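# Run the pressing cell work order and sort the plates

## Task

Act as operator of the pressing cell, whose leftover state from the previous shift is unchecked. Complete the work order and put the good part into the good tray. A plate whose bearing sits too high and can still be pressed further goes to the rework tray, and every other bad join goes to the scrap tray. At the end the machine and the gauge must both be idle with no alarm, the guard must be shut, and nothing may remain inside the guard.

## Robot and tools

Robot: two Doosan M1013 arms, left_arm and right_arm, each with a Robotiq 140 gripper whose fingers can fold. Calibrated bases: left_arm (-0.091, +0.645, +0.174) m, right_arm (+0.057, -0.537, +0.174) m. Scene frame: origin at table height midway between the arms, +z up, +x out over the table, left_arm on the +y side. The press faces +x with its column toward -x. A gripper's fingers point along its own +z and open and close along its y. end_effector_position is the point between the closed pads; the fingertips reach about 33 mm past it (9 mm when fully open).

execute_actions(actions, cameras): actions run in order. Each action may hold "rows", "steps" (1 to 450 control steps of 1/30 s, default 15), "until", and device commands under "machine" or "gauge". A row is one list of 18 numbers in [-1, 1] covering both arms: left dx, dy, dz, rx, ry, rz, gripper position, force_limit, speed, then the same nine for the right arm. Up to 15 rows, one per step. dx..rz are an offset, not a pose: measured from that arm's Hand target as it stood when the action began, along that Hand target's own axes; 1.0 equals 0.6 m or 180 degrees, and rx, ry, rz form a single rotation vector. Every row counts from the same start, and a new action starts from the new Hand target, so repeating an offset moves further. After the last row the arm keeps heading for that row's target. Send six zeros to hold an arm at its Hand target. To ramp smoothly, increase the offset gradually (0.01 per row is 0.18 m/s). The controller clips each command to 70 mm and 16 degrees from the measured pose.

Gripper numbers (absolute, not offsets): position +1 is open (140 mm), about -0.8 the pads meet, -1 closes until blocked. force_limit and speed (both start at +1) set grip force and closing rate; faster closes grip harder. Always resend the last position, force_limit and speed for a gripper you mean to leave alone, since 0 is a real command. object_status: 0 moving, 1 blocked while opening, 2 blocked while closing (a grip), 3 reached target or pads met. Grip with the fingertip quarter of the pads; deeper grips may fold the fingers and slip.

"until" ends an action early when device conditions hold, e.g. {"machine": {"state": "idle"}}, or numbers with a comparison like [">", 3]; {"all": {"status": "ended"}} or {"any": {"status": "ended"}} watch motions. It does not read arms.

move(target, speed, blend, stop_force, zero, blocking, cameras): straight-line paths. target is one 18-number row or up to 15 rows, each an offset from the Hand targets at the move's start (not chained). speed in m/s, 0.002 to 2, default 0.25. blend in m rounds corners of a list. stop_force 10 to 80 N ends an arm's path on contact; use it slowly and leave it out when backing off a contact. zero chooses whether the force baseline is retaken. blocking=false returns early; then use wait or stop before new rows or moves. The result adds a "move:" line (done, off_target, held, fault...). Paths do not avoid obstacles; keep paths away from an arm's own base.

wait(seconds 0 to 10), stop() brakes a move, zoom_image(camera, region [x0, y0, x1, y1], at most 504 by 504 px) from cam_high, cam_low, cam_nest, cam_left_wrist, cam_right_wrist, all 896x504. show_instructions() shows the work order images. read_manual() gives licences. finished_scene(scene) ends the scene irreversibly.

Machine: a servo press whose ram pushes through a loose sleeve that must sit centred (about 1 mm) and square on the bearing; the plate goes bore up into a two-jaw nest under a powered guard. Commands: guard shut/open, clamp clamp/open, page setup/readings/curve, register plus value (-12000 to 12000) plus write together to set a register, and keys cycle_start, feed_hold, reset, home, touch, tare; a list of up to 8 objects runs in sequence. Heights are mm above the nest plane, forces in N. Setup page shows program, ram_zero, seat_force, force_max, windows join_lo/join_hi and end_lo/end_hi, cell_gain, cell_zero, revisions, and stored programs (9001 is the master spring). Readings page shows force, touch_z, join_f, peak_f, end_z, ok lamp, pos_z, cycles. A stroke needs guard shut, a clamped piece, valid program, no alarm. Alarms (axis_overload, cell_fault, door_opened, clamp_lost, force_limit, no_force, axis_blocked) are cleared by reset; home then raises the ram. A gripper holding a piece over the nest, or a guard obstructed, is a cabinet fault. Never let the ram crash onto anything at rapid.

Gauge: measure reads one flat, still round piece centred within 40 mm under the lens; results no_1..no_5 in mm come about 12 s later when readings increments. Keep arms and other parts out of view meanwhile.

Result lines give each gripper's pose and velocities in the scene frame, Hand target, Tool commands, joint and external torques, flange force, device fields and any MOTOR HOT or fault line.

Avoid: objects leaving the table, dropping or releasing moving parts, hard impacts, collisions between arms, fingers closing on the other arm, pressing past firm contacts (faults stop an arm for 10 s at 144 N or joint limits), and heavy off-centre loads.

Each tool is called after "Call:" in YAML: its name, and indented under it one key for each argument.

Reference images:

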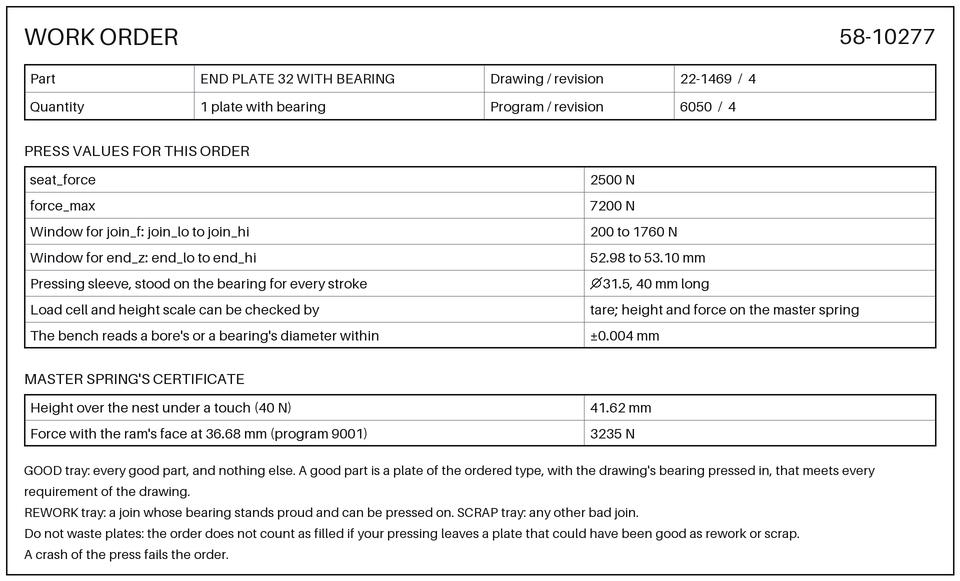

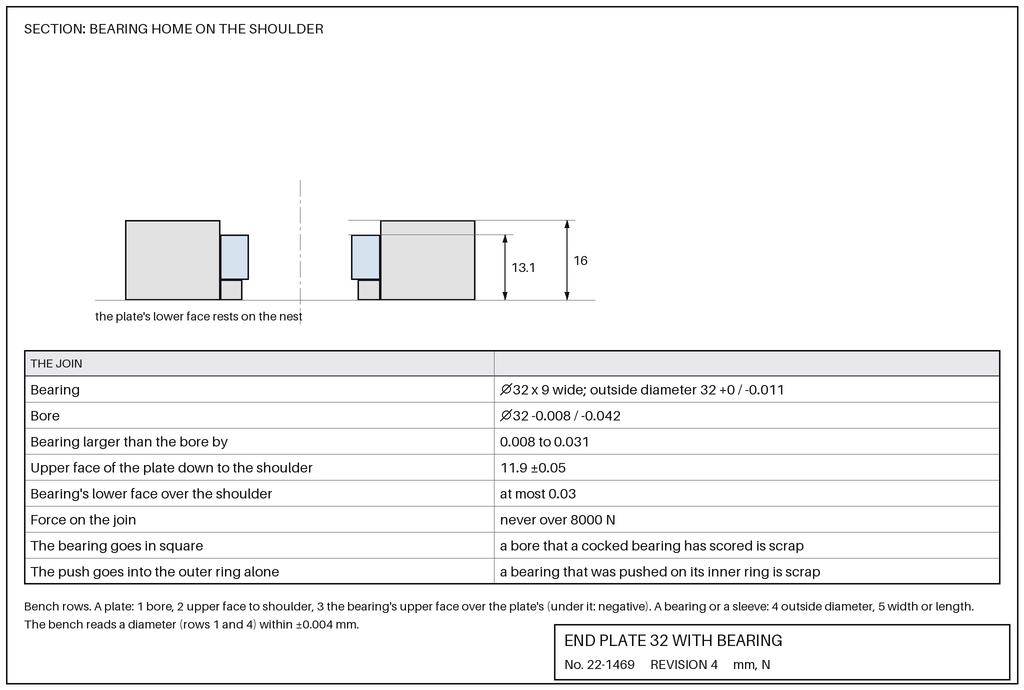

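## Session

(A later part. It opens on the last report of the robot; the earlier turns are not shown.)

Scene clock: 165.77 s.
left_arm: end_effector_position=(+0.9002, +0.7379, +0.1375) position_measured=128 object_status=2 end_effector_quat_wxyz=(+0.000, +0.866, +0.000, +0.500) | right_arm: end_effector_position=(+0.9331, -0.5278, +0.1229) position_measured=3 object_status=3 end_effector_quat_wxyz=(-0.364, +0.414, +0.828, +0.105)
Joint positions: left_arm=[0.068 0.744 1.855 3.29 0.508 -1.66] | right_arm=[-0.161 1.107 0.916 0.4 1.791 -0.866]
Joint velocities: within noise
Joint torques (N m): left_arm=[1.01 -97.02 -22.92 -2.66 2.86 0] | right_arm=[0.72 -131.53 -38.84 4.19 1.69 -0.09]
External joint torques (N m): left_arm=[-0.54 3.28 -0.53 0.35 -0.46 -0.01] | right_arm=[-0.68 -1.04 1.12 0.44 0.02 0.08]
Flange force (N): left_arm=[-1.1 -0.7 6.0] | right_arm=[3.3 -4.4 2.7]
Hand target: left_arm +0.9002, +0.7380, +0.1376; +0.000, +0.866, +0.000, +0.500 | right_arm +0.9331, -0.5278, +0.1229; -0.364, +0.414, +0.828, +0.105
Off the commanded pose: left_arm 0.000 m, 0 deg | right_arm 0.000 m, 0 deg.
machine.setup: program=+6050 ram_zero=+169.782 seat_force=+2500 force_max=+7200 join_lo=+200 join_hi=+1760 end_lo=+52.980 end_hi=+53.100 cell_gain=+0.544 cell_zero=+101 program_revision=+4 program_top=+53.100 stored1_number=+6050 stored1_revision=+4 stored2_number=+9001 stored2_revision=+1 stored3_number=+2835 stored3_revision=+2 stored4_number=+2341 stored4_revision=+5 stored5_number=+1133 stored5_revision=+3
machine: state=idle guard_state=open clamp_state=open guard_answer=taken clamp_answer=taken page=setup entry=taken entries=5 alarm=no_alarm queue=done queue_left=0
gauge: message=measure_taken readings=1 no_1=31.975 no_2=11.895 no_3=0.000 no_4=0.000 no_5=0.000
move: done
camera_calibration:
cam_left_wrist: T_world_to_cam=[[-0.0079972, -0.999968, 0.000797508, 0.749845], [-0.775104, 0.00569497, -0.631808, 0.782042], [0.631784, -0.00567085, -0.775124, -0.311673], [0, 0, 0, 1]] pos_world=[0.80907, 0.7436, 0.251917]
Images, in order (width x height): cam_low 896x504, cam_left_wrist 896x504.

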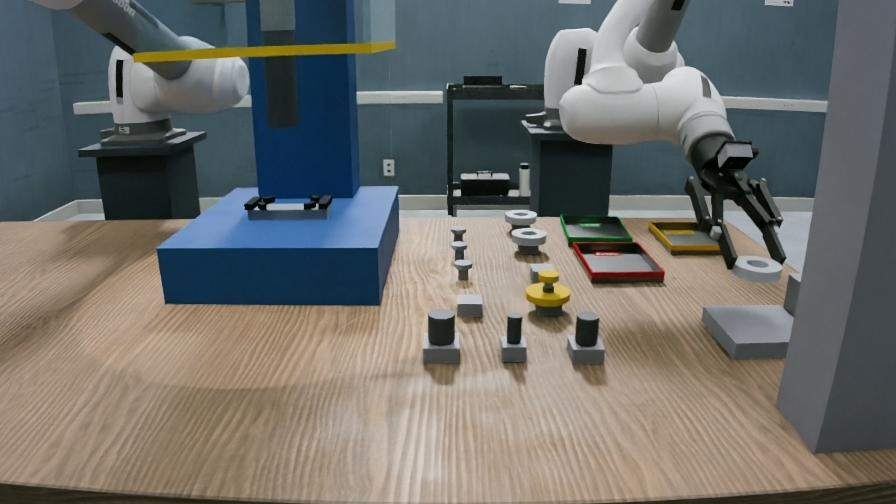

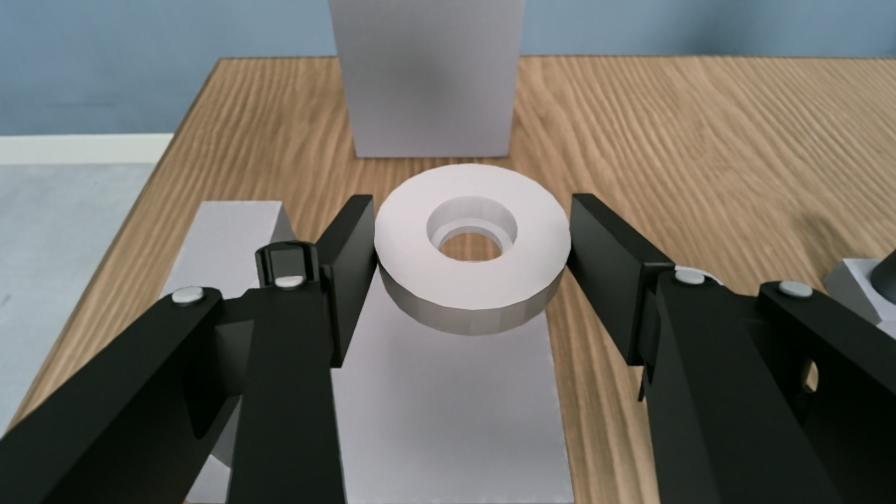

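Call:
move:
  target: [-0.1317,0.6967,-0.5013,-0.433,0,0.25,-1,0,-1,0,0,0,0,0,0,1,1,1]
  speed: 0.3
  cameras: []

Call:
move:
  target: [0.1827,0.0,0.4663,0,0,0,-1,0,-1,0,0,0,0,0,0,1,1,1]
  speed: 0.15
  cameras: ["cam_left_wrist","cam_nest","cam_low"]

Call:
zoom_image:
  camera: "cam_nest"
  region: [300, 130, 560, 400]

Scene clock: 170.00 s.
left_arm: end_effector_position=(+0.6002, +0.3200, +0.2197) position_measured=128 object_status=2 end_effector_quat_wxyz=(+0.354, +0.612, -0.612, +0.354) | right_arm: end_effector_position=(+0.9331, -0.5278, +0.1229) position_measured=3 object_status=3 end_effector_quat_wxyz=(-0.364, +0.414, +0.828, +0.105)
Joint positions: left_arm=[-0.118 0.613 1.887 4.971 1.1 -2.303] | right_arm=[-0.161 1.107 0.916 0.4 1.791 -0.866]
Joint velocities: within noise
Joint torques (N m): left_arm=[2.25 -84 -21.22 -1.37 2.18 -0.08] | right_arm=[0.84 -131.64 -38.93 4.15 1.71 -0.07]
External joint torques (N m): left_arm=[-1.8 2.2 -0.71 0.61 -0.39 0.08] | right_arm=[-0.86 -0.29 1.48 0.44 -0.01 0.06]
Flange force (N): left_arm=[-1.1 -3.6 3.5] | right_arm=[2.7 -4.5 3.2]
Hand target: left_arm +0.6002, +0.3200, +0.2198; +0.354, +0.612, -0.612, +0.354 | right_arm +0.9331, -0.5278, +0.1229; -0.364, +0.414, +0.828, +0.105
Off the commanded pose: left_arm 0.000 m, 0 deg | right_arm 0.000 m, 0 deg.
machine.setup: program=+6050 ram_zero=+169.782 seat_force=+2500 force_max=+7200 join_lo=+200 join_hi=+1760 end_lo=+52.980 end_hi=+53.100 cell_gain=+0.544 cell_zero=+101 program_revision=+4 program_top=+53.100 stored1_number=+6050 stored1_revision=+4 stored2_number=+9001 stored2_revision=+1 stored3_number=+2835 stored3_revision=+2 stored4_number=+2341 stored4_revision=+5 stored5_number=+1133 stored5_revision=+3
machine: state=idle guard_state=open clamp_state=open guard_answer=taken clamp_answer=taken page=setup entry=taken entries=5 alarm=no_alarm queue=done queue_left=0
gauge: message=measure_taken readings=1 no_1=31.975 no_2=11.895 no_3=0.000 no_4=0.000 no_5=0.000
move: done
No camera images: "cameras" was empty.

Scene clock: 172.40 s.
left_arm: end_effector_position=(+0.6002, +0.0229, +0.1749) position_measured=128 object_status=2 end_effector_quat_wxyz=(+0.354, +0.612, -0.612, +0.354) | right_arm: end_effector_position=(+0.9331, -0.5278, +0.1229) position_measured=3 object_status=3 end_effector_quat_wxyz=(-0.364, +0.414, +0.828, +0.105)
Joint positions: left_arm=[-0.51 0.748 1.728 4.692 0.867 -2.364] | right_arm=[-0.161 1.107 0.916 0.4 1.791 -0.866]
Joint velocities: within noise
Joint torques (N m): left_arm=[0.13 -97.31 -22.64 -1.99 1.88 -0.13] | right_arm=[0.57 -131.53 -38.87 4.19 1.66 -0.07]
External joint torques (N m): left_arm=[0.25 3.05 -0.85 0.64 -0.19 0.13] | right_arm=[-0.37 -1.68 0.96 0.46 0.05 0.06]
Flange force (N): left_arm=[-2.1 -5.3 3.1] | right_arm=[4.1 -4.6 2.7]
Hand target: left_arm +0.6002, +0.0229, +0.1749; +0.354, +0.612, -0.612, +0.354 | right_arm +0.9331, -0.5278, +0.1229; -0.364, +0.414, +0.828, +0.105
Off the commanded pose: left_arm 0.000 m, 0 deg | right_arm 0.000 m, 0 deg.
machine.setup: program=+6050 ram_zero=+169.782 seat_force=+2500 force_max=+7200 join_lo=+200 join_hi=+1760 end_lo=+52.980 end_hi=+53.100 cell_gain=+0.544 cell_zero=+101 program_revision=+4 program_top=+53.100 stored1_number=+6050 stored1_revision=+4 stored2_number=+9001 stored2_revision=+1 stored3_number=+2835 stored3_revision=+2 stored4_number=+2341 stored4_revision=+5 stored5_number=+1133 stored5_revision=+3
machine: state=idle guard_state=open clamp_state=open guard_answer=taken clamp_answer=taken page=setup entry=taken entries=5 alarm=no_alarm queue=done queue_left=0
gauge: message=measure_taken readings=1 no_1=31.975 no_2=11.895 no_3=0.000 no_4=0.000 no_5=0.000
move: done
camera_calibration:
cam_left_wrist: T_world_to_cam=[[-0.999969, 0.00785697, 0.000780369, 0.604758], [0.00559475, 0.774838, -0.632136, 0.0910013], [-0.00557133, -0.632112, -0.774857, 0.29962], [0, 0, 0, 1]] pos_world=[0.605899, 0.114131, 0.289216]
Images, in order (width x height): cam_low 896x504, cam_nest 896x504, cam_left_wrist 896x504.

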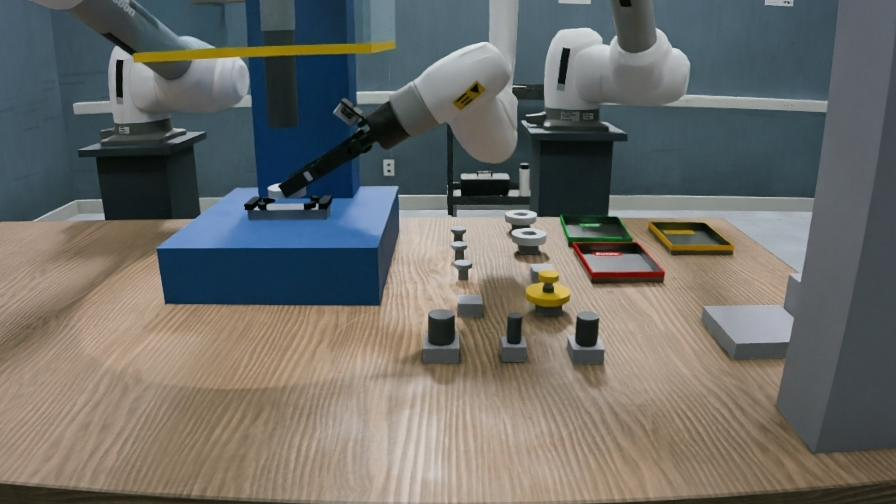

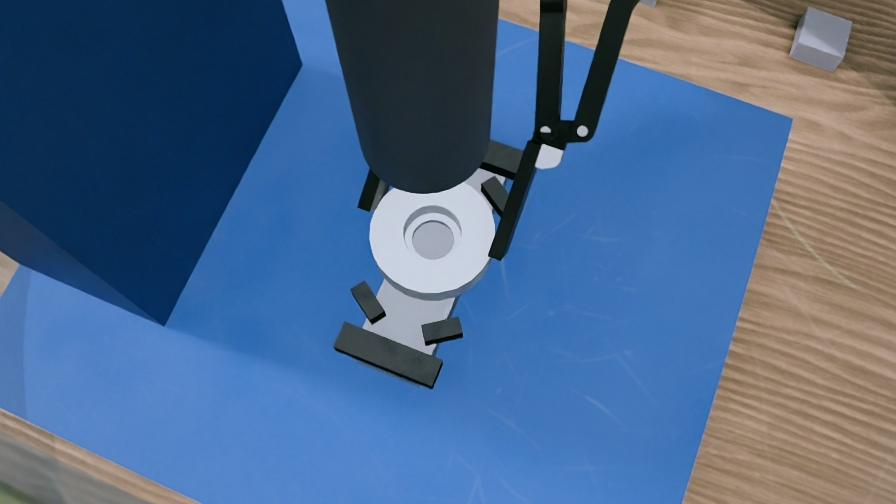

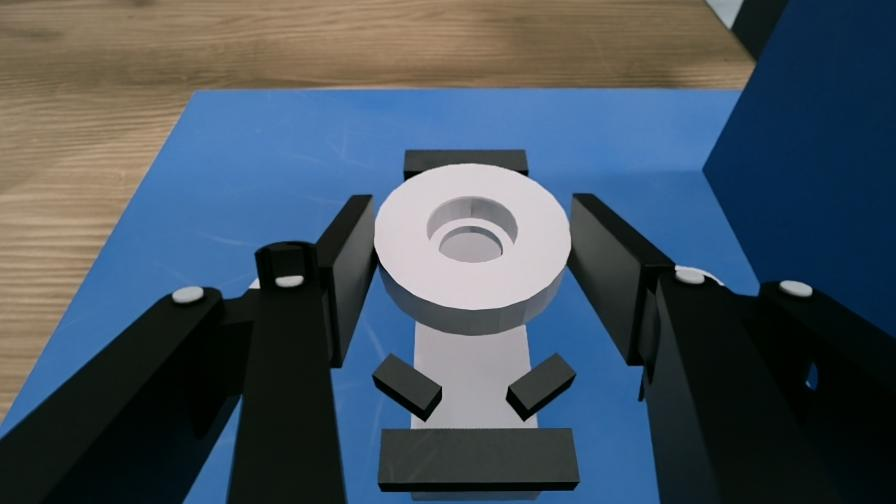

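Scaled by 1.867 from the camera's 896x504 image, which has a finer 1280x720 frame.

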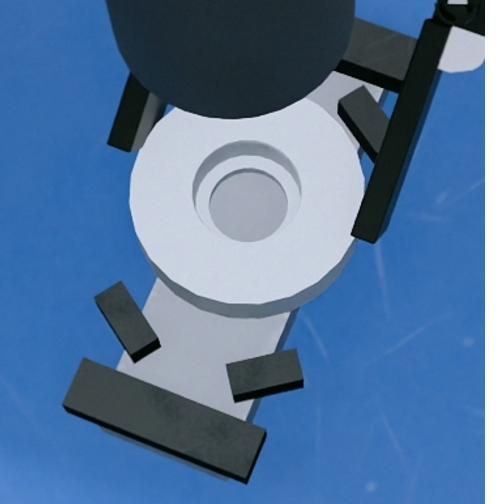

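Call:
move:
  target: [-0.0404,0,0.0233,0,0,0,-1,0,-1,0,0,0,0,0,0,1,1,1]
  speed: 0.015
  stop_force: 10
  cameras: ["cam_left_wrist"]

Call:
move:
  target:
    - [0,0,0,0,0,0,0.2,0,-1,0,0,0,0,0,0,1,1,1]
    - [0,0,-0.08,0,0,0,0.2,0,-1,0,0,0,0,0,0,1,1,1]
    - [0,0,-0.46,0,0,0,0.2,0,-1,0,0,0,0,0,0,1,1,1]
  speed: [0.05,0.08,0.3]
  cameras: []

Call:
execute_actions:
  actions:
    - {"machine":[{"clamp":"clamp"}],"steps":60,"until":{"all":{"status":"ended"}}}
  cameras: ["cam_nest","cam_left_wrist"]

Call:
zoom_image:
  camera: "cam_nest"
  region: [300, 130, 560, 400]

Scene clock: 176.07 s.
left_arm: end_effector_position=(+0.6001, +0.0228, +0.1520) position_measured=128 object_status=2 end_effector_quat_wxyz=(+0.354, +0.612, -0.612, +0.354) | right_arm: end_effector_position=(+0.9331, -0.5278, +0.1229) position_measured=3 object_status=3 end_effector_quat_wxyz=(-0.364, +0.414, +0.828, +0.105)
Joint positions: left_arm=[-0.51 0.778 1.728 4.667 0.868 -2.324] | right_arm=[-0.161 1.107 0.916 0.4 1.791 -0.866]
Joint velocities: within noise
Joint torques (N m): left_arm=[-0.8 -78.44 -15.11 0.34 -2.96 -0.44] | right_arm=[1.06 -131.53 -38.85 4.16 1.69 -0.06]
External joint torques (N m): left_arm=[0.86 -16.98 -7.41 -1.71 4.72 0.44] | right_arm=[-1.38 -0.93 1.19 0.46 0.02 0.05]
Flange force (N): left_arm=[14.8 1.1 -12.8] | right_arm=[2.9 -4.9 2.6]
Hand target: left_arm +0.6001, +0.0228, +0.1520; +0.354, +0.612, -0.612, +0.354 (not the last commanded pose) | right_arm +0.9331, -0.5278, +0.1229; -0.364, +0.414, +0.828, +0.105
Off the commanded pose: left_arm 0.005 m, 0 deg | right_arm 0.000 m, 0 deg.
machine.setup: program=+6050 ram_zero=+169.782 seat_force=+2500 force_max=+7200 join_lo=+200 join_hi=+1760 end_lo=+52.980 end_hi=+53.100 cell_gain=+0.544 cell_zero=+101 program_revision=+4 program_top=+53.100 stored1_number=+6050 stored1_revision=+4 stored2_number=+9001 stored2_revision=+1 stored3_number=+2835 stored3_revision=+2 stored4_number=+2341 stored4_revision=+5 stored5_number=+1133 stored5_revision=+3
machine: state=idle guard_state=open clamp_state=open guard_answer=taken clamp_answer=taken page=setup entry=taken entries=5 alarm=no_alarm queue=done queue_left=0
gauge: message=measure_taken readings=1 no_1=31.975 no_2=11.895 no_3=0.000 no_4=0.000 no_5=0.000
move: contact (left_arm)
camera_calibration:
cam_left_wrist: T_world_to_cam=[[-0.999968, 0.00799827, 0.000790319, 0.604757], [0.00569547, 0.774561, -0.632473, 0.076725], [-0.00567084, -0.632448, -0.774582, 0.281916], [0, 0, 0, 1]] pos_world=[0.6059, 0.114032, 0.266416]
Images, in order (width x height): cam_left_wrist 896x504.

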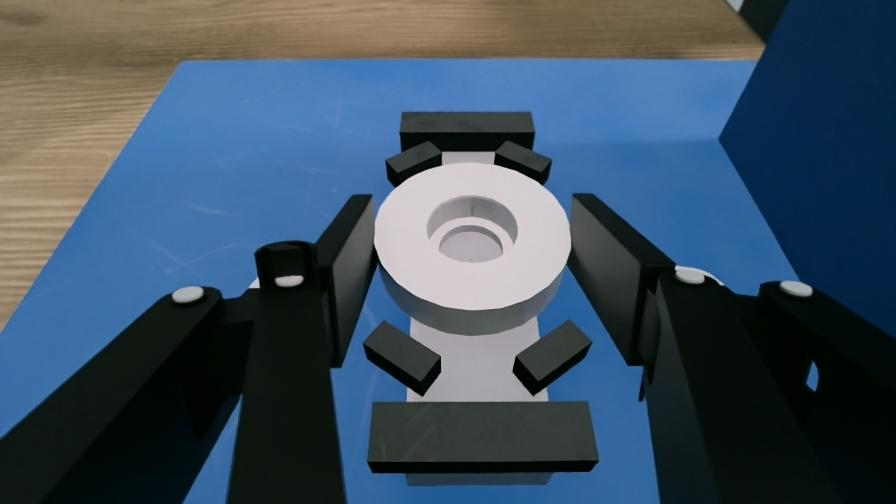

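Scene clock: 178.77 s.
left_arm: end_effector_position=(+0.6001, +0.2618, +0.2898) position_measured=104 object_status=3 end_effector_quat_wxyz=(+0.354, +0.612, -0.612, +0.354) | right_arm: end_effector_position=(+0.9331, -0.5278, +0.1229) position_measured=3 object_status=3 end_effector_quat_wxyz=(-0.364, +0.414, +0.828, +0.105)
Joint positions: left_arm=[-0.201 0.529 1.855 4.973 1.078 -2.444] | right_arm=[-0.161 1.107 0.916 0.4 1.791 -0.866]
Joint velocities: within noise
Joint torques (N m): left_arm=[-0.08 -80.28 -25.03 -1.46 1.56 -0.17] | right_arm=[0.32 -131.45 -38.88 4.19 1.7 -0.02]
External joint torques (N m): left_arm=[0.34 1.7 -1.12 0.61 -0.02 0.16] | right_arm=[-0.06 -0.24 1.51 0.4 0.01 0.02]
Flange force (N): left_arm=[-1.5 -4.6 0.3] | right_arm=[3.1 -4.0 3.6]
Hand target: left_arm +0.6002, +0.2619, +0.2899; +0.354, +0.612, -0.612, +0.354 | right_arm +0.9331, -0.5278, +0.1229; -0.364, +0.414, +0.828, +0.105
Off the commanded pose: left_arm 0.000 m, 0 deg | right_arm 0.000 m, 0 deg.
machine.setup: program=+6050 ram_zero=+169.782 seat_force=+2500 force_max=+7200 join_lo=+200 join_hi=+1760 end_lo=+52.980 end_hi=+53.100 cell_gain=+0.544 cell_zero=+101 program_revision=+4 program_top=+53.100 stored1_number=+6050 stored1_revision=+4 stored2_number=+9001 stored2_revision=+1 stored3_number=+2835 stored3_revision=+2 stored4_number=+2341 stored4_revision=+5 stored5_number=+1133 stored5_revision=+3
machine: state=idle guard_state=open clamp_state=open guard_answer=taken clamp_answer=taken page=setup entry=taken entries=5 alarm=no_alarm queue=done queue_left=0
gauge: message=measure_taken readings=1 no_1=31.975 no_2=11.895 no_3=0.000 no_4=0.000 no_5=0.000
move: done
No camera images: "cameras" was empty.

Scene clock: 180.83 s.
left_arm: end_effector_position=(+0.6002, +0.2619, +0.2899) position_measured=104 object_status=3 end_effector_quat_wxyz=(+0.354, +0.612, -0.612, +0.354) | right_arm: end_effector_position=(+0.9331, -0.5278, +0.1229) position_measured=3 object_status=3 end_effector_quat_wxyz=(-0.364, +0.414, +0.828, +0.105)
Joint positions: left_arm=[-0.201 0.529 1.855 4.973 1.079 -2.444] | right_arm=[-0.161 1.107 0.916 0.4 1.791 -0.866]
Joint velocities: within noise
Joint torques (N m): left_arm=[0.87 -79.82 -25.03 -1.28 1.54 -0.12] | right_arm=[0.53 -131.38 -38.89 4.15 1.72 -0.03]
External joint torques (N m): left_arm=[-0.52 0.76 -1.18 0.43 0.02 0.12] | right_arm=[-0.35 -0.26 1.56 0.43 -0.01 0.02]
Flange force (N): left_arm=[0.1 -3.3 0.8] | right_arm=[3.1 -4.3 3.6]
Hand target: left_arm +0.6002, +0.2619, +0.2899; +0.354, +0.612, -0.612, +0.354 | right_arm +0.9331, -0.5278, +0.1229; -0.364, +0.414, +0.828, +0.105
Tool commands: left_gripper/position=+0.2 left_gripper/force_limit=+0.0 left_gripper/speed=-1.0 right_gripper/position=+1.0 right_gripper/force_limit=+1.0 right_gripper/speed=+1.0
Off the commanded pose: left_arm 0.000 m, 0 deg | right_arm 0.000 m, 0 deg.
machine.setup: program=+6050 ram_zero=+169.782 seat_force=+2500 force_max=+7200 join_lo=+200 join_hi=+1760 end_lo=+52.980 end_hi=+53.100 cell_gain=+0.544 cell_zero=+101 program_revision=+4 program_top=+53.100 stored1_number=+6050 stored1_revision=+4 stored2_number=+9001 stored2_revision=+1 stored3_number=+2835 stored3_revision=+2 stored4_number=+2341 stored4_revision=+5 stored5_number=+1133 stored5_revision=+3
machine: state=idle guard_state=open clamp_state=clamped guard_answer=taken clamp_answer=taken page=setup entry=taken entries=5 alarm=no_alarm queue=done queue_left=0
gauge: message=measure_taken readings=1 no_1=31.975 no_2=11.895 no_3=0.000 no_4=0.000 no_5=0.000
camera_calibration:
cam_left_wrist: T_world_to_cam=[[-0.999968, 0.00799827, 0.000790319, 0.602736], [0.00569547, 0.774561, -0.632473, -0.0213178], [-0.00567084, -0.632448, -0.774582, 0.539872], [0, 0, 0, 1]] pos_world=[0.6059, 0.353132, 0.404216]
Images, in order (width x height): cam_nest 896x504, cam_left_wrist 896x504.

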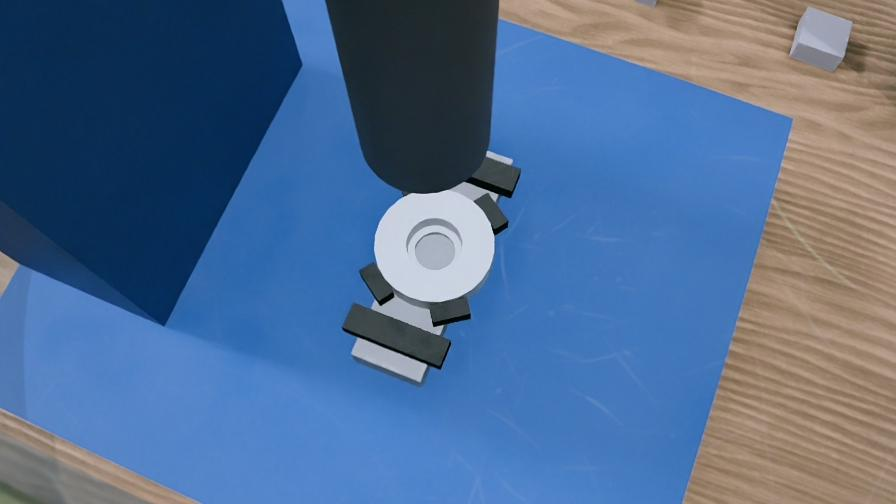

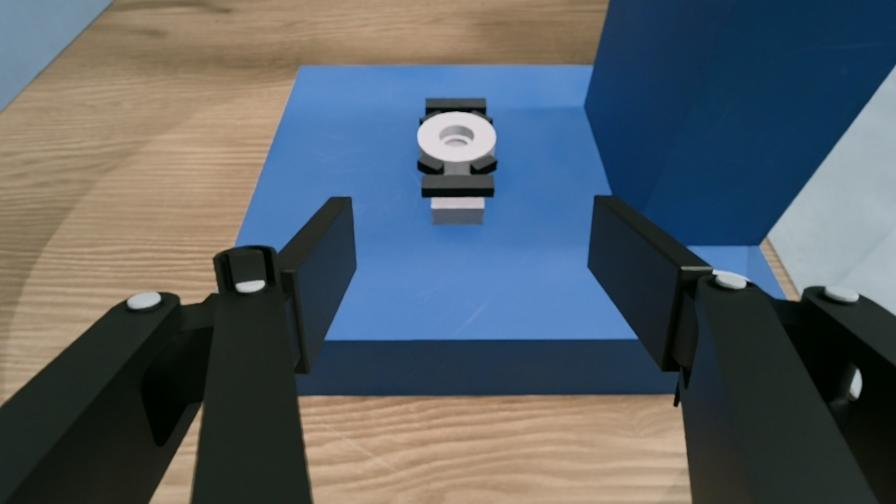

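Scaled by 1.867 from the camera's 896x504 image, which has a finer 1280x720 frame.

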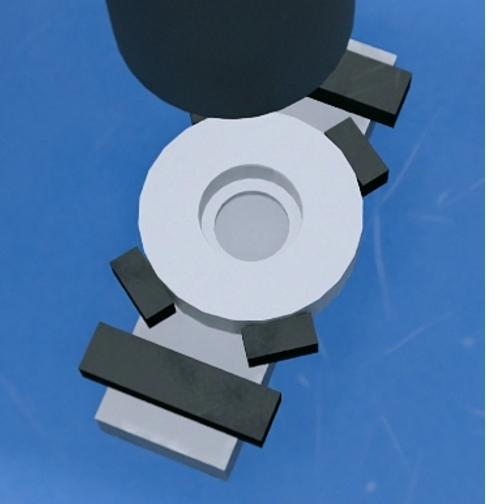

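Call:
move:
  target: [-0.2665,0.005,0.0383,0.433,0,-0.25,-0.2,0,-1,0,0,0,0,0,0,1,1,1]
  speed: 0.25
  cameras: ["cam_left_wrist","cam_low","cam_high"]

Call:
zoom_image:
  camera: "cam_left_wrist"
  region: [380, 170, 560, 350]

Scene clock: 195.10 s.
left_arm: end_effector_position=(+0.5962, +0.3161, +0.1549) position_measured=154 object_status=3 end_effector_quat_wxyz=(+0.045, +0.863, -0.073, +0.498) | right_arm: end_effector_position=(+0.9331, -0.5278, +0.1229) position_measured=3 object_status=3 end_effector_quat_wxyz=(-0.364, +0.414, +0.828, +0.105)
Joint positions: left_arm=[-0.689 0.549 2.292 2.521 0.791 -1.377] | right_arm=[-0.161 1.107 0.916 0.4 1.791 -0.866]
Joint velocities: within noise
Joint torques (N m): left_arm=[7.57 -71.75 -26.27 -4.99 2.37 -0.13] | right_arm=[0.65 -131.55 -38.84 4.14 1.71 -0.08]
External joint torques (N m): left_arm=[-7.74 0.56 9.45 4.33 -0.01 0.13] | right_arm=[-0.47 -0.79 1.22 0.47 -0.01 0.07]
External joint torques when the fault began: left_arm=[2.11 -6.42 17.89 5.69 1.08 0.13]
Flange force (N): left_arm=[-15.6 -3.9 -15.4] | right_arm=[3.2 -4.2 3.0]
Flange force when the fault began (N): left_arm=[-10.5 -33.4 -29.1]
Hand target: left_arm +0.5962, +0.3161, +0.1549; +0.045, +0.863, -0.073, +0.498 (not the last commanded pose) | right_arm +0.9331, -0.5278, +0.1229; -0.364, +0.414, +0.828, +0.105
Tool commands: left_gripper/position=-0.2 left_gripper/force_limit=+0.003922 left_gripper/speed=-1.0 right_gripper/position=+1.0 right_gripper/force_limit=+1.0 right_gripper/speed=+1.0
Off the commanded pose: left_arm 0.016 m, 10 deg | right_arm 0.000 m, 0 deg.
FORCE FAULT: contact force on the left arm reached its limit, and that arm stopped for 10 seconds. The contact can be on any part of that arm, not only on its tool. That arm's remaining commands of this call were not run. That arm's target is now where it stood when the stop ended, not its last command. That arm accepts commands again.
machine.setup: program=+6050 ram_zero=+169.782 seat_force=+2500 force_max=+7200 join_lo=+200 join_hi=+1760 end_lo=+52.980 end_hi=+53.100 cell_gain=+0.544 cell_zero=+101 program_revision=+4 program_top=+53.100 stored1_number=+6050 stored1_revision=+4 stored2_number=+9001 stored2_revision=+1 stored3_number=+2835 stored3_revision=+2 stored4_number=+2341 stored4_revision=+5 stored5_number=+1133 stored5_revision=+3
machine: state=idle guard_state=open clamp_state=clamped guard_answer=taken clamp_answer=taken page=setup entry=taken entries=5 alarm=no_alarm queue=done queue_left=0
gauge: message=measure_taken readings=1 no_1=31.975 no_2=11.895 no_3=0.000 no_4=0.000 no_5=0.000
move: fault (left_arm)
camera_calibration:
cam_left_wrist: T_world_to_cam=[[-0.17961, -0.983721, 0.00572375, 0.422112], [-0.763543, 0.135736, -0.631331, 0.511738], [0.620276, -0.117764, -0.775493, -0.0661866], [0, 0, 0, 1]] pos_world=[0.507604, 0.337985, 0.269333]
Images, in order (width x height): cam_high 896x504, cam_low 896x504, cam_left_wrist 896x504.

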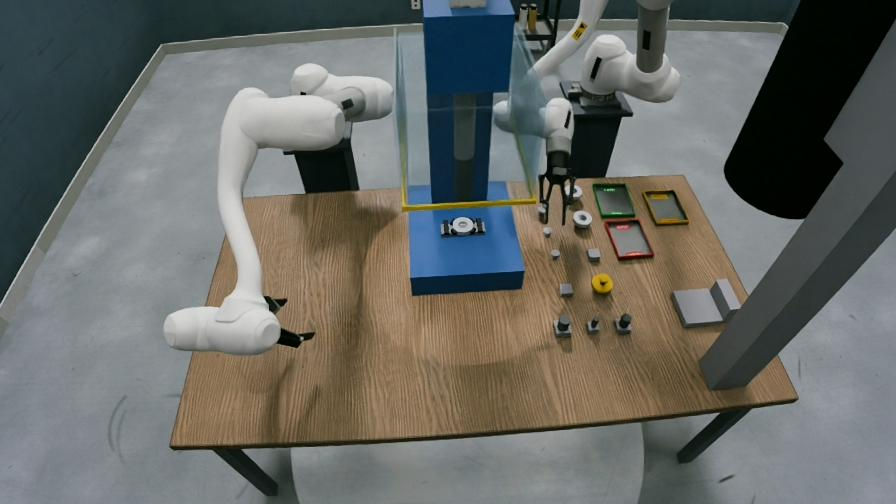

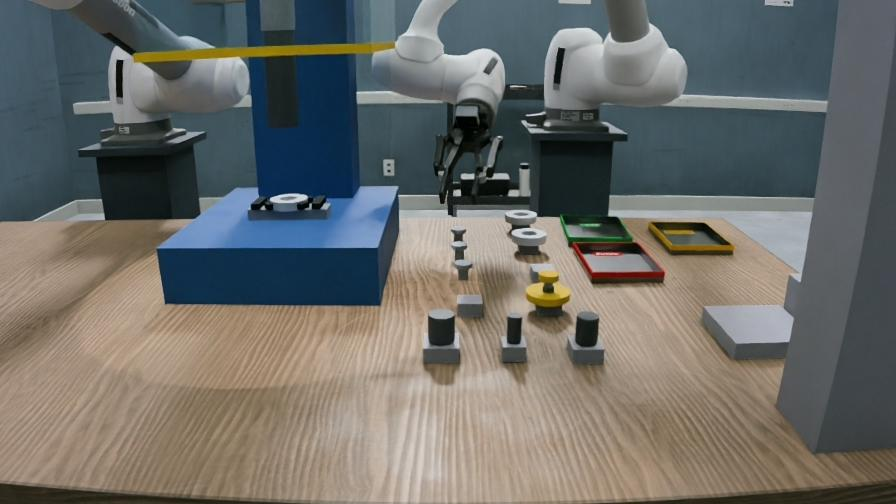

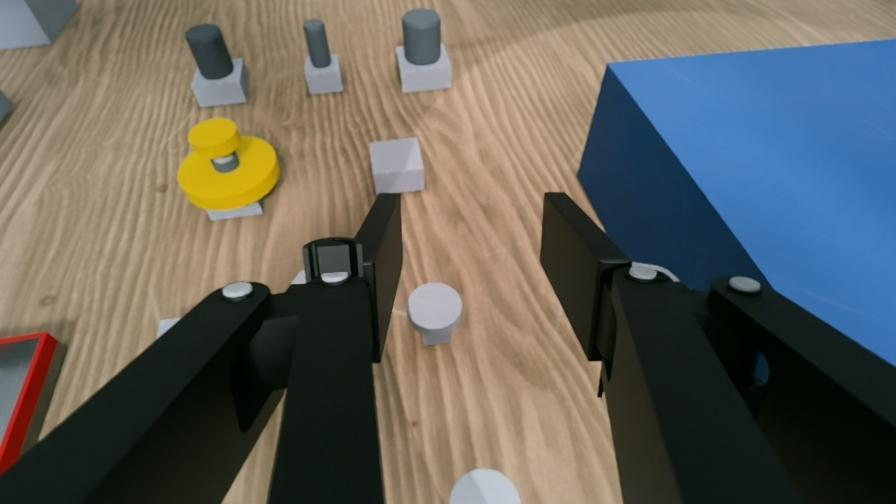

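Scaled by 2.800 from the camera's 896x504 image, which has a finer 1280x720 frame.

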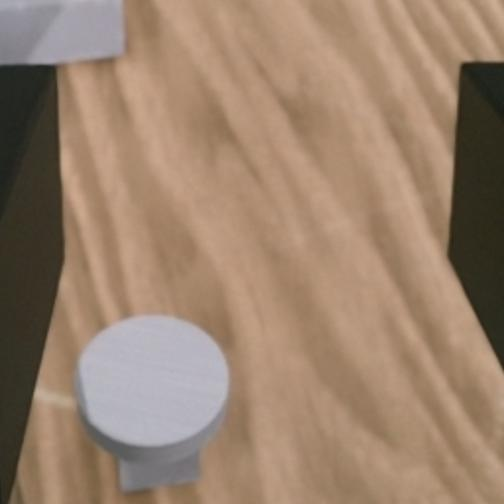

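Call:
move:
  target: [0.1546,-0.0299,-0.049,-0.3835,0,0.2214,-0.2,0,-1,0,0,0,0,0,0,1,1,1]
  speed: 0.2
  cameras: []

Scene clock: 200.07 s.
left_arm: end_effector_position=(+0.6200, +0.3307, +0.2498) position_measured=154 object_status=3 end_effector_quat_wxyz=(+0.354, +0.614, -0.609, +0.356) | right_arm: end_effector_position=(+0.9331, -0.5278, +0.1229) position_measured=3 object_status=3 end_effector_quat_wxyz=(-0.364, +0.414, +0.828, +0.105)
Joint positions: left_arm=[-0.099 0.594 1.843 5.006 1.128 -2.368] | right_arm=[-0.161 1.107 0.916 0.4 1.791 -0.866]
Joint velocities: within noise
Joint torques (N m): left_arm=[0.93 -83.23 -22.61 -1.28 1.77 -0.1] | right_arm=[0.49 -131.62 -38.84 4.19 1.7 -0.06]
External joint torques (N m): left_arm=[-0.88 0.75 -1.57 0.51 -0.07 0.1] | right_arm=[-0.36 -0.46 1.35 0.4 0.01 0.05]
Flange force (N): left_arm=[0.2 -4.2 1.0] | right_arm=[3.0 -4.0 3.2]
Hand target: left_arm +0.6200, +0.3307, +0.2498; +0.354, +0.614, -0.609, +0.356 | right_arm +0.9331, -0.5278, +0.1229; -0.364, +0.414, +0.828, +0.105
Off the commanded pose: left_arm 0.000 m, 0 deg | right_arm 0.000 m, 0 deg.
machine.setup: program=+6050 ram_zero=+169.782 seat_force=+2500 force_max=+7200 join_lo=+200 join_hi=+1760 end_lo=+52.980 end_hi=+53.100 cell_gain=+0.544 cell_zero=+101 program_revision=+4 program_top=+53.100 stored1_number=+6050 stored1_revision=+4 stored2_number=+9001 stored2_revision=+1 stored3_number=+2835 stored3_revision=+2 stored4_number=+2341 stored4_revision=+5 stored5_number=+1133 stored5_revision=+3
machine: state=idle guard_state=open clamp_state=clamped guard_answer=taken clamp_answer=taken page=setup entry=taken entries=5 alarm=no_alarm queue=done queue_left=0
gauge: message=measure_taken readings=1 no_1=31.975 no_2=11.895 no_3=0.000 no_4=0.000 no_5=0.000
move: done
No camera images: "cameras" was empty.

Call:
move:
  target: [-0.2201,-0.0767,0.0187,-0.0019,-0.0015,0.0015,-0.2,0,-1,0,0,0,0,0,0,1,1,1]
  speed: 0.2
  cameras: ["cam_left_wrist"]

Call:
zoom_image:
  camera: "cam_left_wrist"
  region: [380, 190, 560, 370]

Scene clock: 201.93 s.
left_arm: end_effector_position=(+0.6654, +0.3867, +0.1295) position_measured=154 object_status=3 end_effector_quat_wxyz=(+0.354, +0.612, -0.612, +0.353) | right_arm: end_effector_position=(+0.9331, -0.5278, +0.1229) position_measured=3 object_status=3 end_effector_quat_wxyz=(-0.364, +0.414, +0.828, +0.105)
Joint positions: left_arm=[-0.021 0.798 1.75 5.021 1.141 -2.234] | right_arm=[-0.161 1.107 0.916 0.4 1.791 -0.866]
Joint velocities: within noise
Joint torques (N m): left_arm=[1.21 -95.72 -18.53 -1.11 1.93 -0.07] | right_arm=[0.71 -131.74 -38.99 4.18 1.71 -0.06]
External joint torques (N m): left_arm=[-0.98 0.95 -1.51 0.5 -0.02 0.07] | right_arm=[-0.82 -0.58 1.35 0.44 0 0.06]
Flange force (N): left_arm=[-0.8 -4.4 1.2] | right_arm=[2.9 -4.5 3.1]
Hand target: left_arm +0.6654, +0.3867, +0.1295; +0.354, +0.612, -0.612, +0.353 | right_arm +0.9331, -0.5278, +0.1229; -0.364, +0.414, +0.828, +0.105
Off the commanded pose: left_arm 0.000 m, 0 deg | right_arm 0.000 m, 0 deg.
machine.setup: program=+6050 ram_zero=+169.782 seat_force=+2500 force_max=+7200 join_lo=+200 join_hi=+1760 end_lo=+52.980 end_hi=+53.100 cell_gain=+0.544 cell_zero=+101 program_revision=+4 program_top=+53.100 stored1_number=+6050 stored1_revision=+4 stored2_number=+9001 stored2_revision=+1 stored3_number=+2835 stored3_revision=+2 stored4_number=+2341 stored4_revision=+5 stored5_number=+1133 stored5_revision=+3
machine: state=idle guard_state=open clamp_state=clamped guard_answer=taken clamp_answer=taken page=setup entry=taken entries=5 alarm=no_alarm queue=done queue_left=0
gauge: message=measure_taken readings=1 no_1=31.975 no_2=11.895 no_3=0.000 no_4=0.000 no_5=0.000
move: done
camera_calibration:
cam_left_wrist: T_world_to_cam=[[-0.999963, 0.00851999, 0.00127068, 0.666896], [0.00579855, 0.774834, -0.632138, -0.219944], [-0.00637038, -0.632108, -0.774854, 0.495319], [0, 0, 0, 1]] pos_world=[0.671302, 0.477833, 0.243918]
Images, in order (width x height): cam_left_wrist 896x504.

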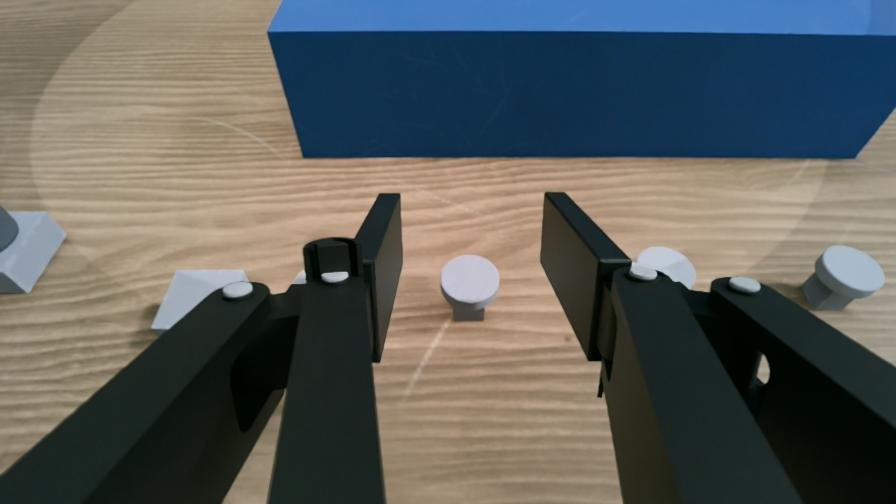

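Scaled by 2.800 from the camera's 896x504 image, which has a finer 1280x720 frame.

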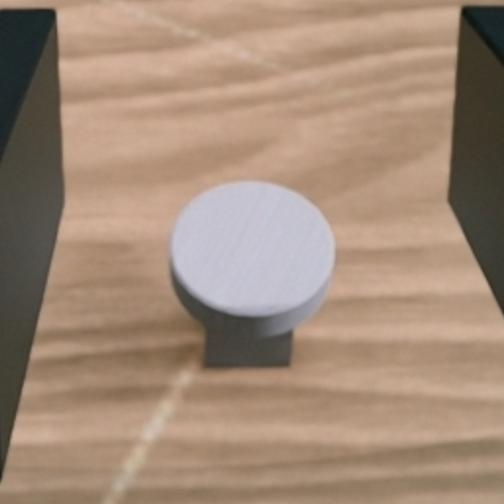

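Call:
move:
  target:
    - [-0.0741,0.0065,0.1273,0,0,0,-0.2,0,-1,0,0,0,0,0,0,1,1,1]
    - [-0.0741,0.0065,0.1273,0,0,0,-1,0,-1,0,0,0,0,0,0,1,1,1]
    - [0.0269,0.0065,0.069,0,0,0,-1,0,-1,0,0,0,0,0,0,1,1,1]
  speed: [0.1,0.1,0.08]
  cameras: ["cam_left_wrist","cam_low"]

Call:
zoom_image:
  camera: "cam_left_wrist"
  region: [380, 150, 560, 330]

Scene clock: 206.97 s.
left_arm: end_effector_position=(+0.6615, +0.3428, +0.1227) position_measured=185 object_status=2 end_effector_quat_wxyz=(+0.354, +0.612, -0.612, +0.353) | right_arm: end_effector_position=(+0.9331, -0.5278, +0.1229) position_measured=3 object_status=3 end_effector_quat_wxyz=(-0.364, +0.414, +0.828, +0.105)
Joint positions: left_arm=[-0.079 0.804 1.759 4.97 1.106 -2.228] | right_arm=[-0.161 1.107 0.916 0.4 1.791 -0.866]
Joint velocities: within noise
Joint torques (N m): left_arm=[1.25 -94.91 -18.58 -1.09 2.1 -0.13] | right_arm=[0.87 -131.38 -38.74 4.16 1.72 -0.02]
External joint torques (N m): left_arm=[-0.99 0.73 -0.85 0.38 -0.18 0.13] | right_arm=[-0.86 -2.2 0.69 0.51 -0.01 0.01]
Flange force (N): left_arm=[-0.4 -2.5 1.5] | right_arm=[4.2 -5.0 2.2]
Hand target: left_arm +0.6615, +0.3428, +0.1228; +0.354, +0.612, -0.612, +0.353 | right_arm +0.9331, -0.5278, +0.1229; -0.364, +0.414, +0.828, +0.105
Off the commanded pose: left_arm 0.000 m, 0 deg | right_arm 0.000 m, 0 deg.
machine.setup: program=+6050 ram_zero=+169.782 seat_force=+2500 force_max=+7200 join_lo=+200 join_hi=+1760 end_lo=+52.980 end_hi=+53.100 cell_gain=+0.544 cell_zero=+101 program_revision=+4 program_top=+53.100 stored1_number=+6050 stored1_revision=+4 stored2_number=+9001 stored2_revision=+1 stored3_number=+2835 stored3_revision=+2 stored4_number=+2341 stored4_revision=+5 stored5_number=+1133 stored5_revision=+3
machine: state=idle guard_state=open clamp_state=clamped guard_answer=taken clamp_answer=taken page=setup entry=taken entries=5 alarm=no_alarm queue=done queue_left=0
gauge: message=measure_taken readings=1 no_1=31.975 no_2=11.895 no_3=0.000 no_4=0.000 no_5=0.000
move: done
camera_calibration:
cam_left_wrist: T_world_to_cam=[[-0.999963, 0.00844281, 0.00133426, 0.663297], [0.00569855, 0.774834, -0.632139, -0.1902], [-0.00637086, -0.632108, -0.774854, 0.462198], [0, 0, 0, 1]] pos_world=[0.667302, 0.433932, 0.237018]
Images, in order (width x height): cam_low 896x504, cam_left_wrist 896x504.

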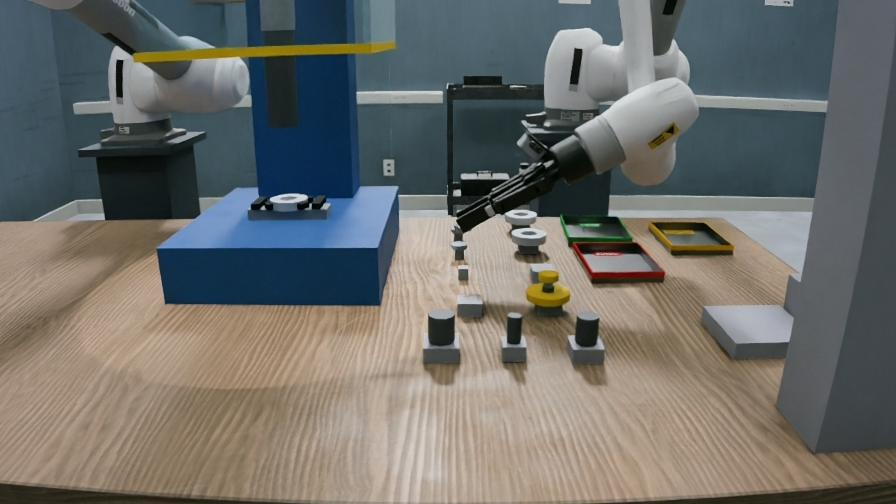

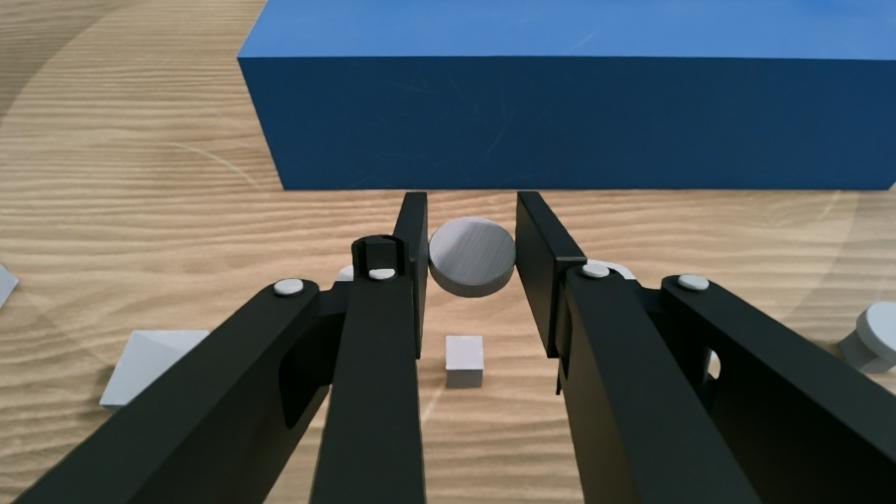

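Scaled by 2.800 from the camera's 896x504 image, which has a finer 1280x720 frame.

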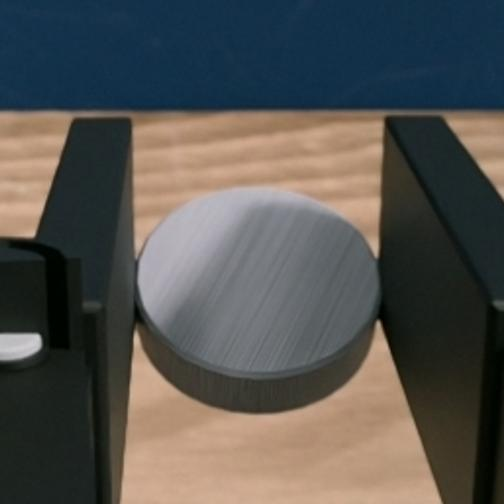

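Call:
move:
  target:
    - [-0.319,-0.3975,-0.5764,0.433,0,-0.25,-1,0,-1,0,0,0,0,0,0,1,1,1]
    - [-0.4085,-0.3975,-0.5247,0.433,0,-0.25,-1,0,-1,0,0,0,0,0,0,1,1,1]
  speed: [0.3,0.1]
  cameras: []

Call:
move:
  target: [-0.0202,0,0.0117,0,0,0,-1,0,-1,0,0,0,0,0,0,1,1,1]
  speed: 0.01
  stop_force: 10
  cameras: ["cam_left_wrist","cam_low"]

Scene clock: 211.57 s.
left_arm: end_effector_position=(+0.9002, +0.7378, +0.0677) position_measured=185 object_status=2 end_effector_quat_wxyz=(+0.000, +0.866, +0.000, +0.500) | right_arm: end_effector_position=(+0.9331, -0.5278, +0.1229) position_measured=3 object_status=3 end_effector_quat_wxyz=(-0.364, +0.414, +0.828, +0.105)
Joint positions: left_arm=[0.068 0.847 1.843 3.271 0.597 -1.636] | right_arm=[-0.161 1.107 0.916 0.4 1.791 -0.866]
Joint velocities: within noise
Joint torques (N m): left_arm=[0.89 -101.27 -19.21 -2.34 2.73 -0.12] | right_arm=[0.74 -131.44 -38.95 4.2 1.7 -0.06]
External joint torques (N m): left_arm=[-0.76 3.25 -0.89 0.41 -0.32 0.12] | right_arm=[-0.49 -1.03 1.3 0.41 0.01 0.05]
Flange force (N): left_arm=[-1.7 -0.3 6.5] | right_arm=[3.7 -4.7 3.3]
Hand target: left_arm +0.9002, +0.7378, +0.0676; +0.000, +0.866, +0.000, +0.500 | right_arm +0.9331, -0.5278, +0.1229; -0.364, +0.414, +0.828, +0.105
Off the commanded pose: left_arm 0.000 m, 0 deg | right_arm 0.000 m, 0 deg.
machine.setup: program=+6050 ram_zero=+169.782 seat_force=+2500 force_max=+7200 join_lo=+200 join_hi=+1760 end_lo=+52.980 end_hi=+53.100 cell_gain=+0.544 cell_zero=+101 program_revision=+4 program_top=+53.100 stored1_number=+6050 stored1_revision=+4 stored2_number=+9001 stored2_revision=+1 stored3_number=+2835 stored3_revision=+2 stored4_number=+2341 stored4_revision=+5 stored5_number=+1133 stored5_revision=+3
machine: state=idle guard_state=open clamp_state=clamped guard_answer=taken clamp_answer=taken page=setup entry=taken entries=5 alarm=no_alarm queue=done queue_left=0
gauge: message=measure_taken readings=1 no_1=31.975 no_2=11.895 no_3=0.000 no_4=0.000 no_5=0.000
move: done
No camera images: "cameras" was empty.

Scene clock: 213.97 s.
left_arm: end_effector_position=(+0.9004, +0.7379, +0.0562) position_measured=185 object_status=2 end_effector_quat_wxyz=(+0.000, +0.866, +0.000, +0.500) | right_arm: end_effector_position=(+0.9331, -0.5278, +0.1229) position_measured=3 object_status=3 end_effector_quat_wxyz=(-0.364, +0.414, +0.828, +0.105)
Joint positions: left_arm=[0.068 0.865 1.839 3.268 0.612 -1.633] | right_arm=[-0.161 1.107 0.916 0.4 1.791 -0.866]
Joint velocities: within noise
Joint torques (N m): left_arm=[1.58 -79.97 -8.86 -2.16 -3.5 -0.01] | right_arm=[0.79 -131.59 -38.85 4.16 1.69 -0.03]
External joint torques (N m): left_arm=[-1.55 -18.59 -10.73 0.28 5.91 0] | right_arm=[-0.8 -0.1 1.44 0.43 0.01 0.02]
Flange force (N): left_arm=[16.2 1.0 -7.6] | right_arm=[2.4 -4.1 3.1]
Hand target: left_arm +0.9004, +0.7378, +0.0562; +0.000, +0.866, +0.000, +0.500 (not the last commanded pose) | right_arm +0.9331, -0.5278, +0.1229; -0.364, +0.414, +0.828, +0.105
Off the commanded pose: left_arm 0.003 m, 0 deg | right_arm 0.000 m, 0 deg.
machine.setup: program=+6050 ram_zero=+169.782 seat_force=+2500 force_max=+7200 join_lo=+200 join_hi=+1760 end_lo=+52.980 end_hi=+53.100 cell_gain=+0.544 cell_zero=+101 program_revision=+4 program_top=+53.100 stored1_number=+6050 stored1_revision=+4 stored2_number=+9001 stored2_revision=+1 stored3_number=+2835 stored3_revision=+2 stored4_number=+2341 stored4_revision=+5 stored5_number=+1133 stored5_revision=+3
machine: state=idle guard_state=open clamp_state=clamped guard_answer=taken clamp_answer=taken page=setup entry=taken entries=5 alarm=no_alarm queue=done queue_left=0
gauge: message=measure_taken readings=1 no_1=31.975 no_2=11.895 no_3=0.000 no_4=0.000 no_5=0.000
move: contact (left_arm)
camera_calibration:
cam_left_wrist: T_world_to_cam=[[-0.00849702, -0.999964, 0.00077245, 0.750318], [-0.774923, 0.00609655, -0.632027, 0.730358], [0.631999, -0.00596893, -0.774946, -0.374877], [0, 0, 0, 1]] pos_world=[0.809268, 0.7436, 0.170517]
Images, in order (width x height): cam_low 896x504, cam_left_wrist 896x504.

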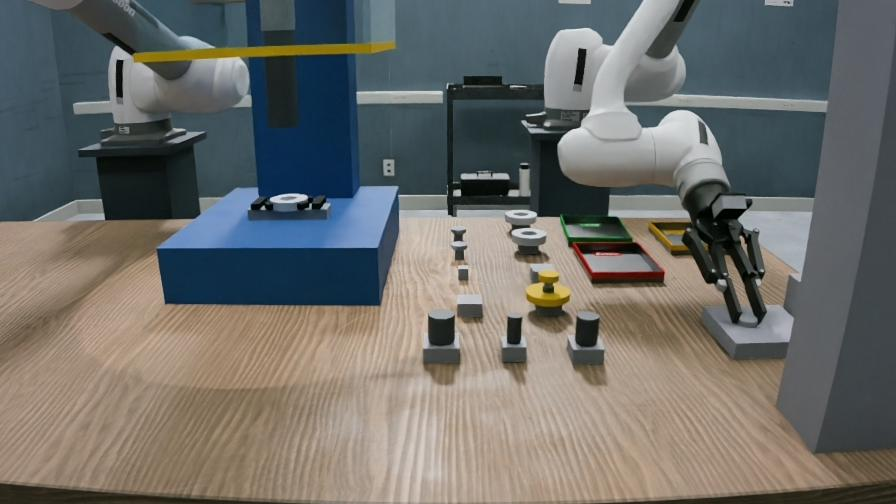

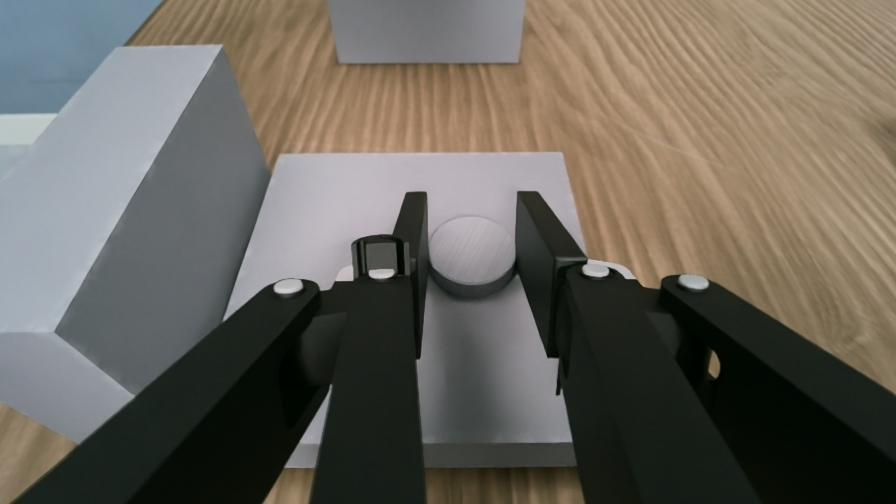

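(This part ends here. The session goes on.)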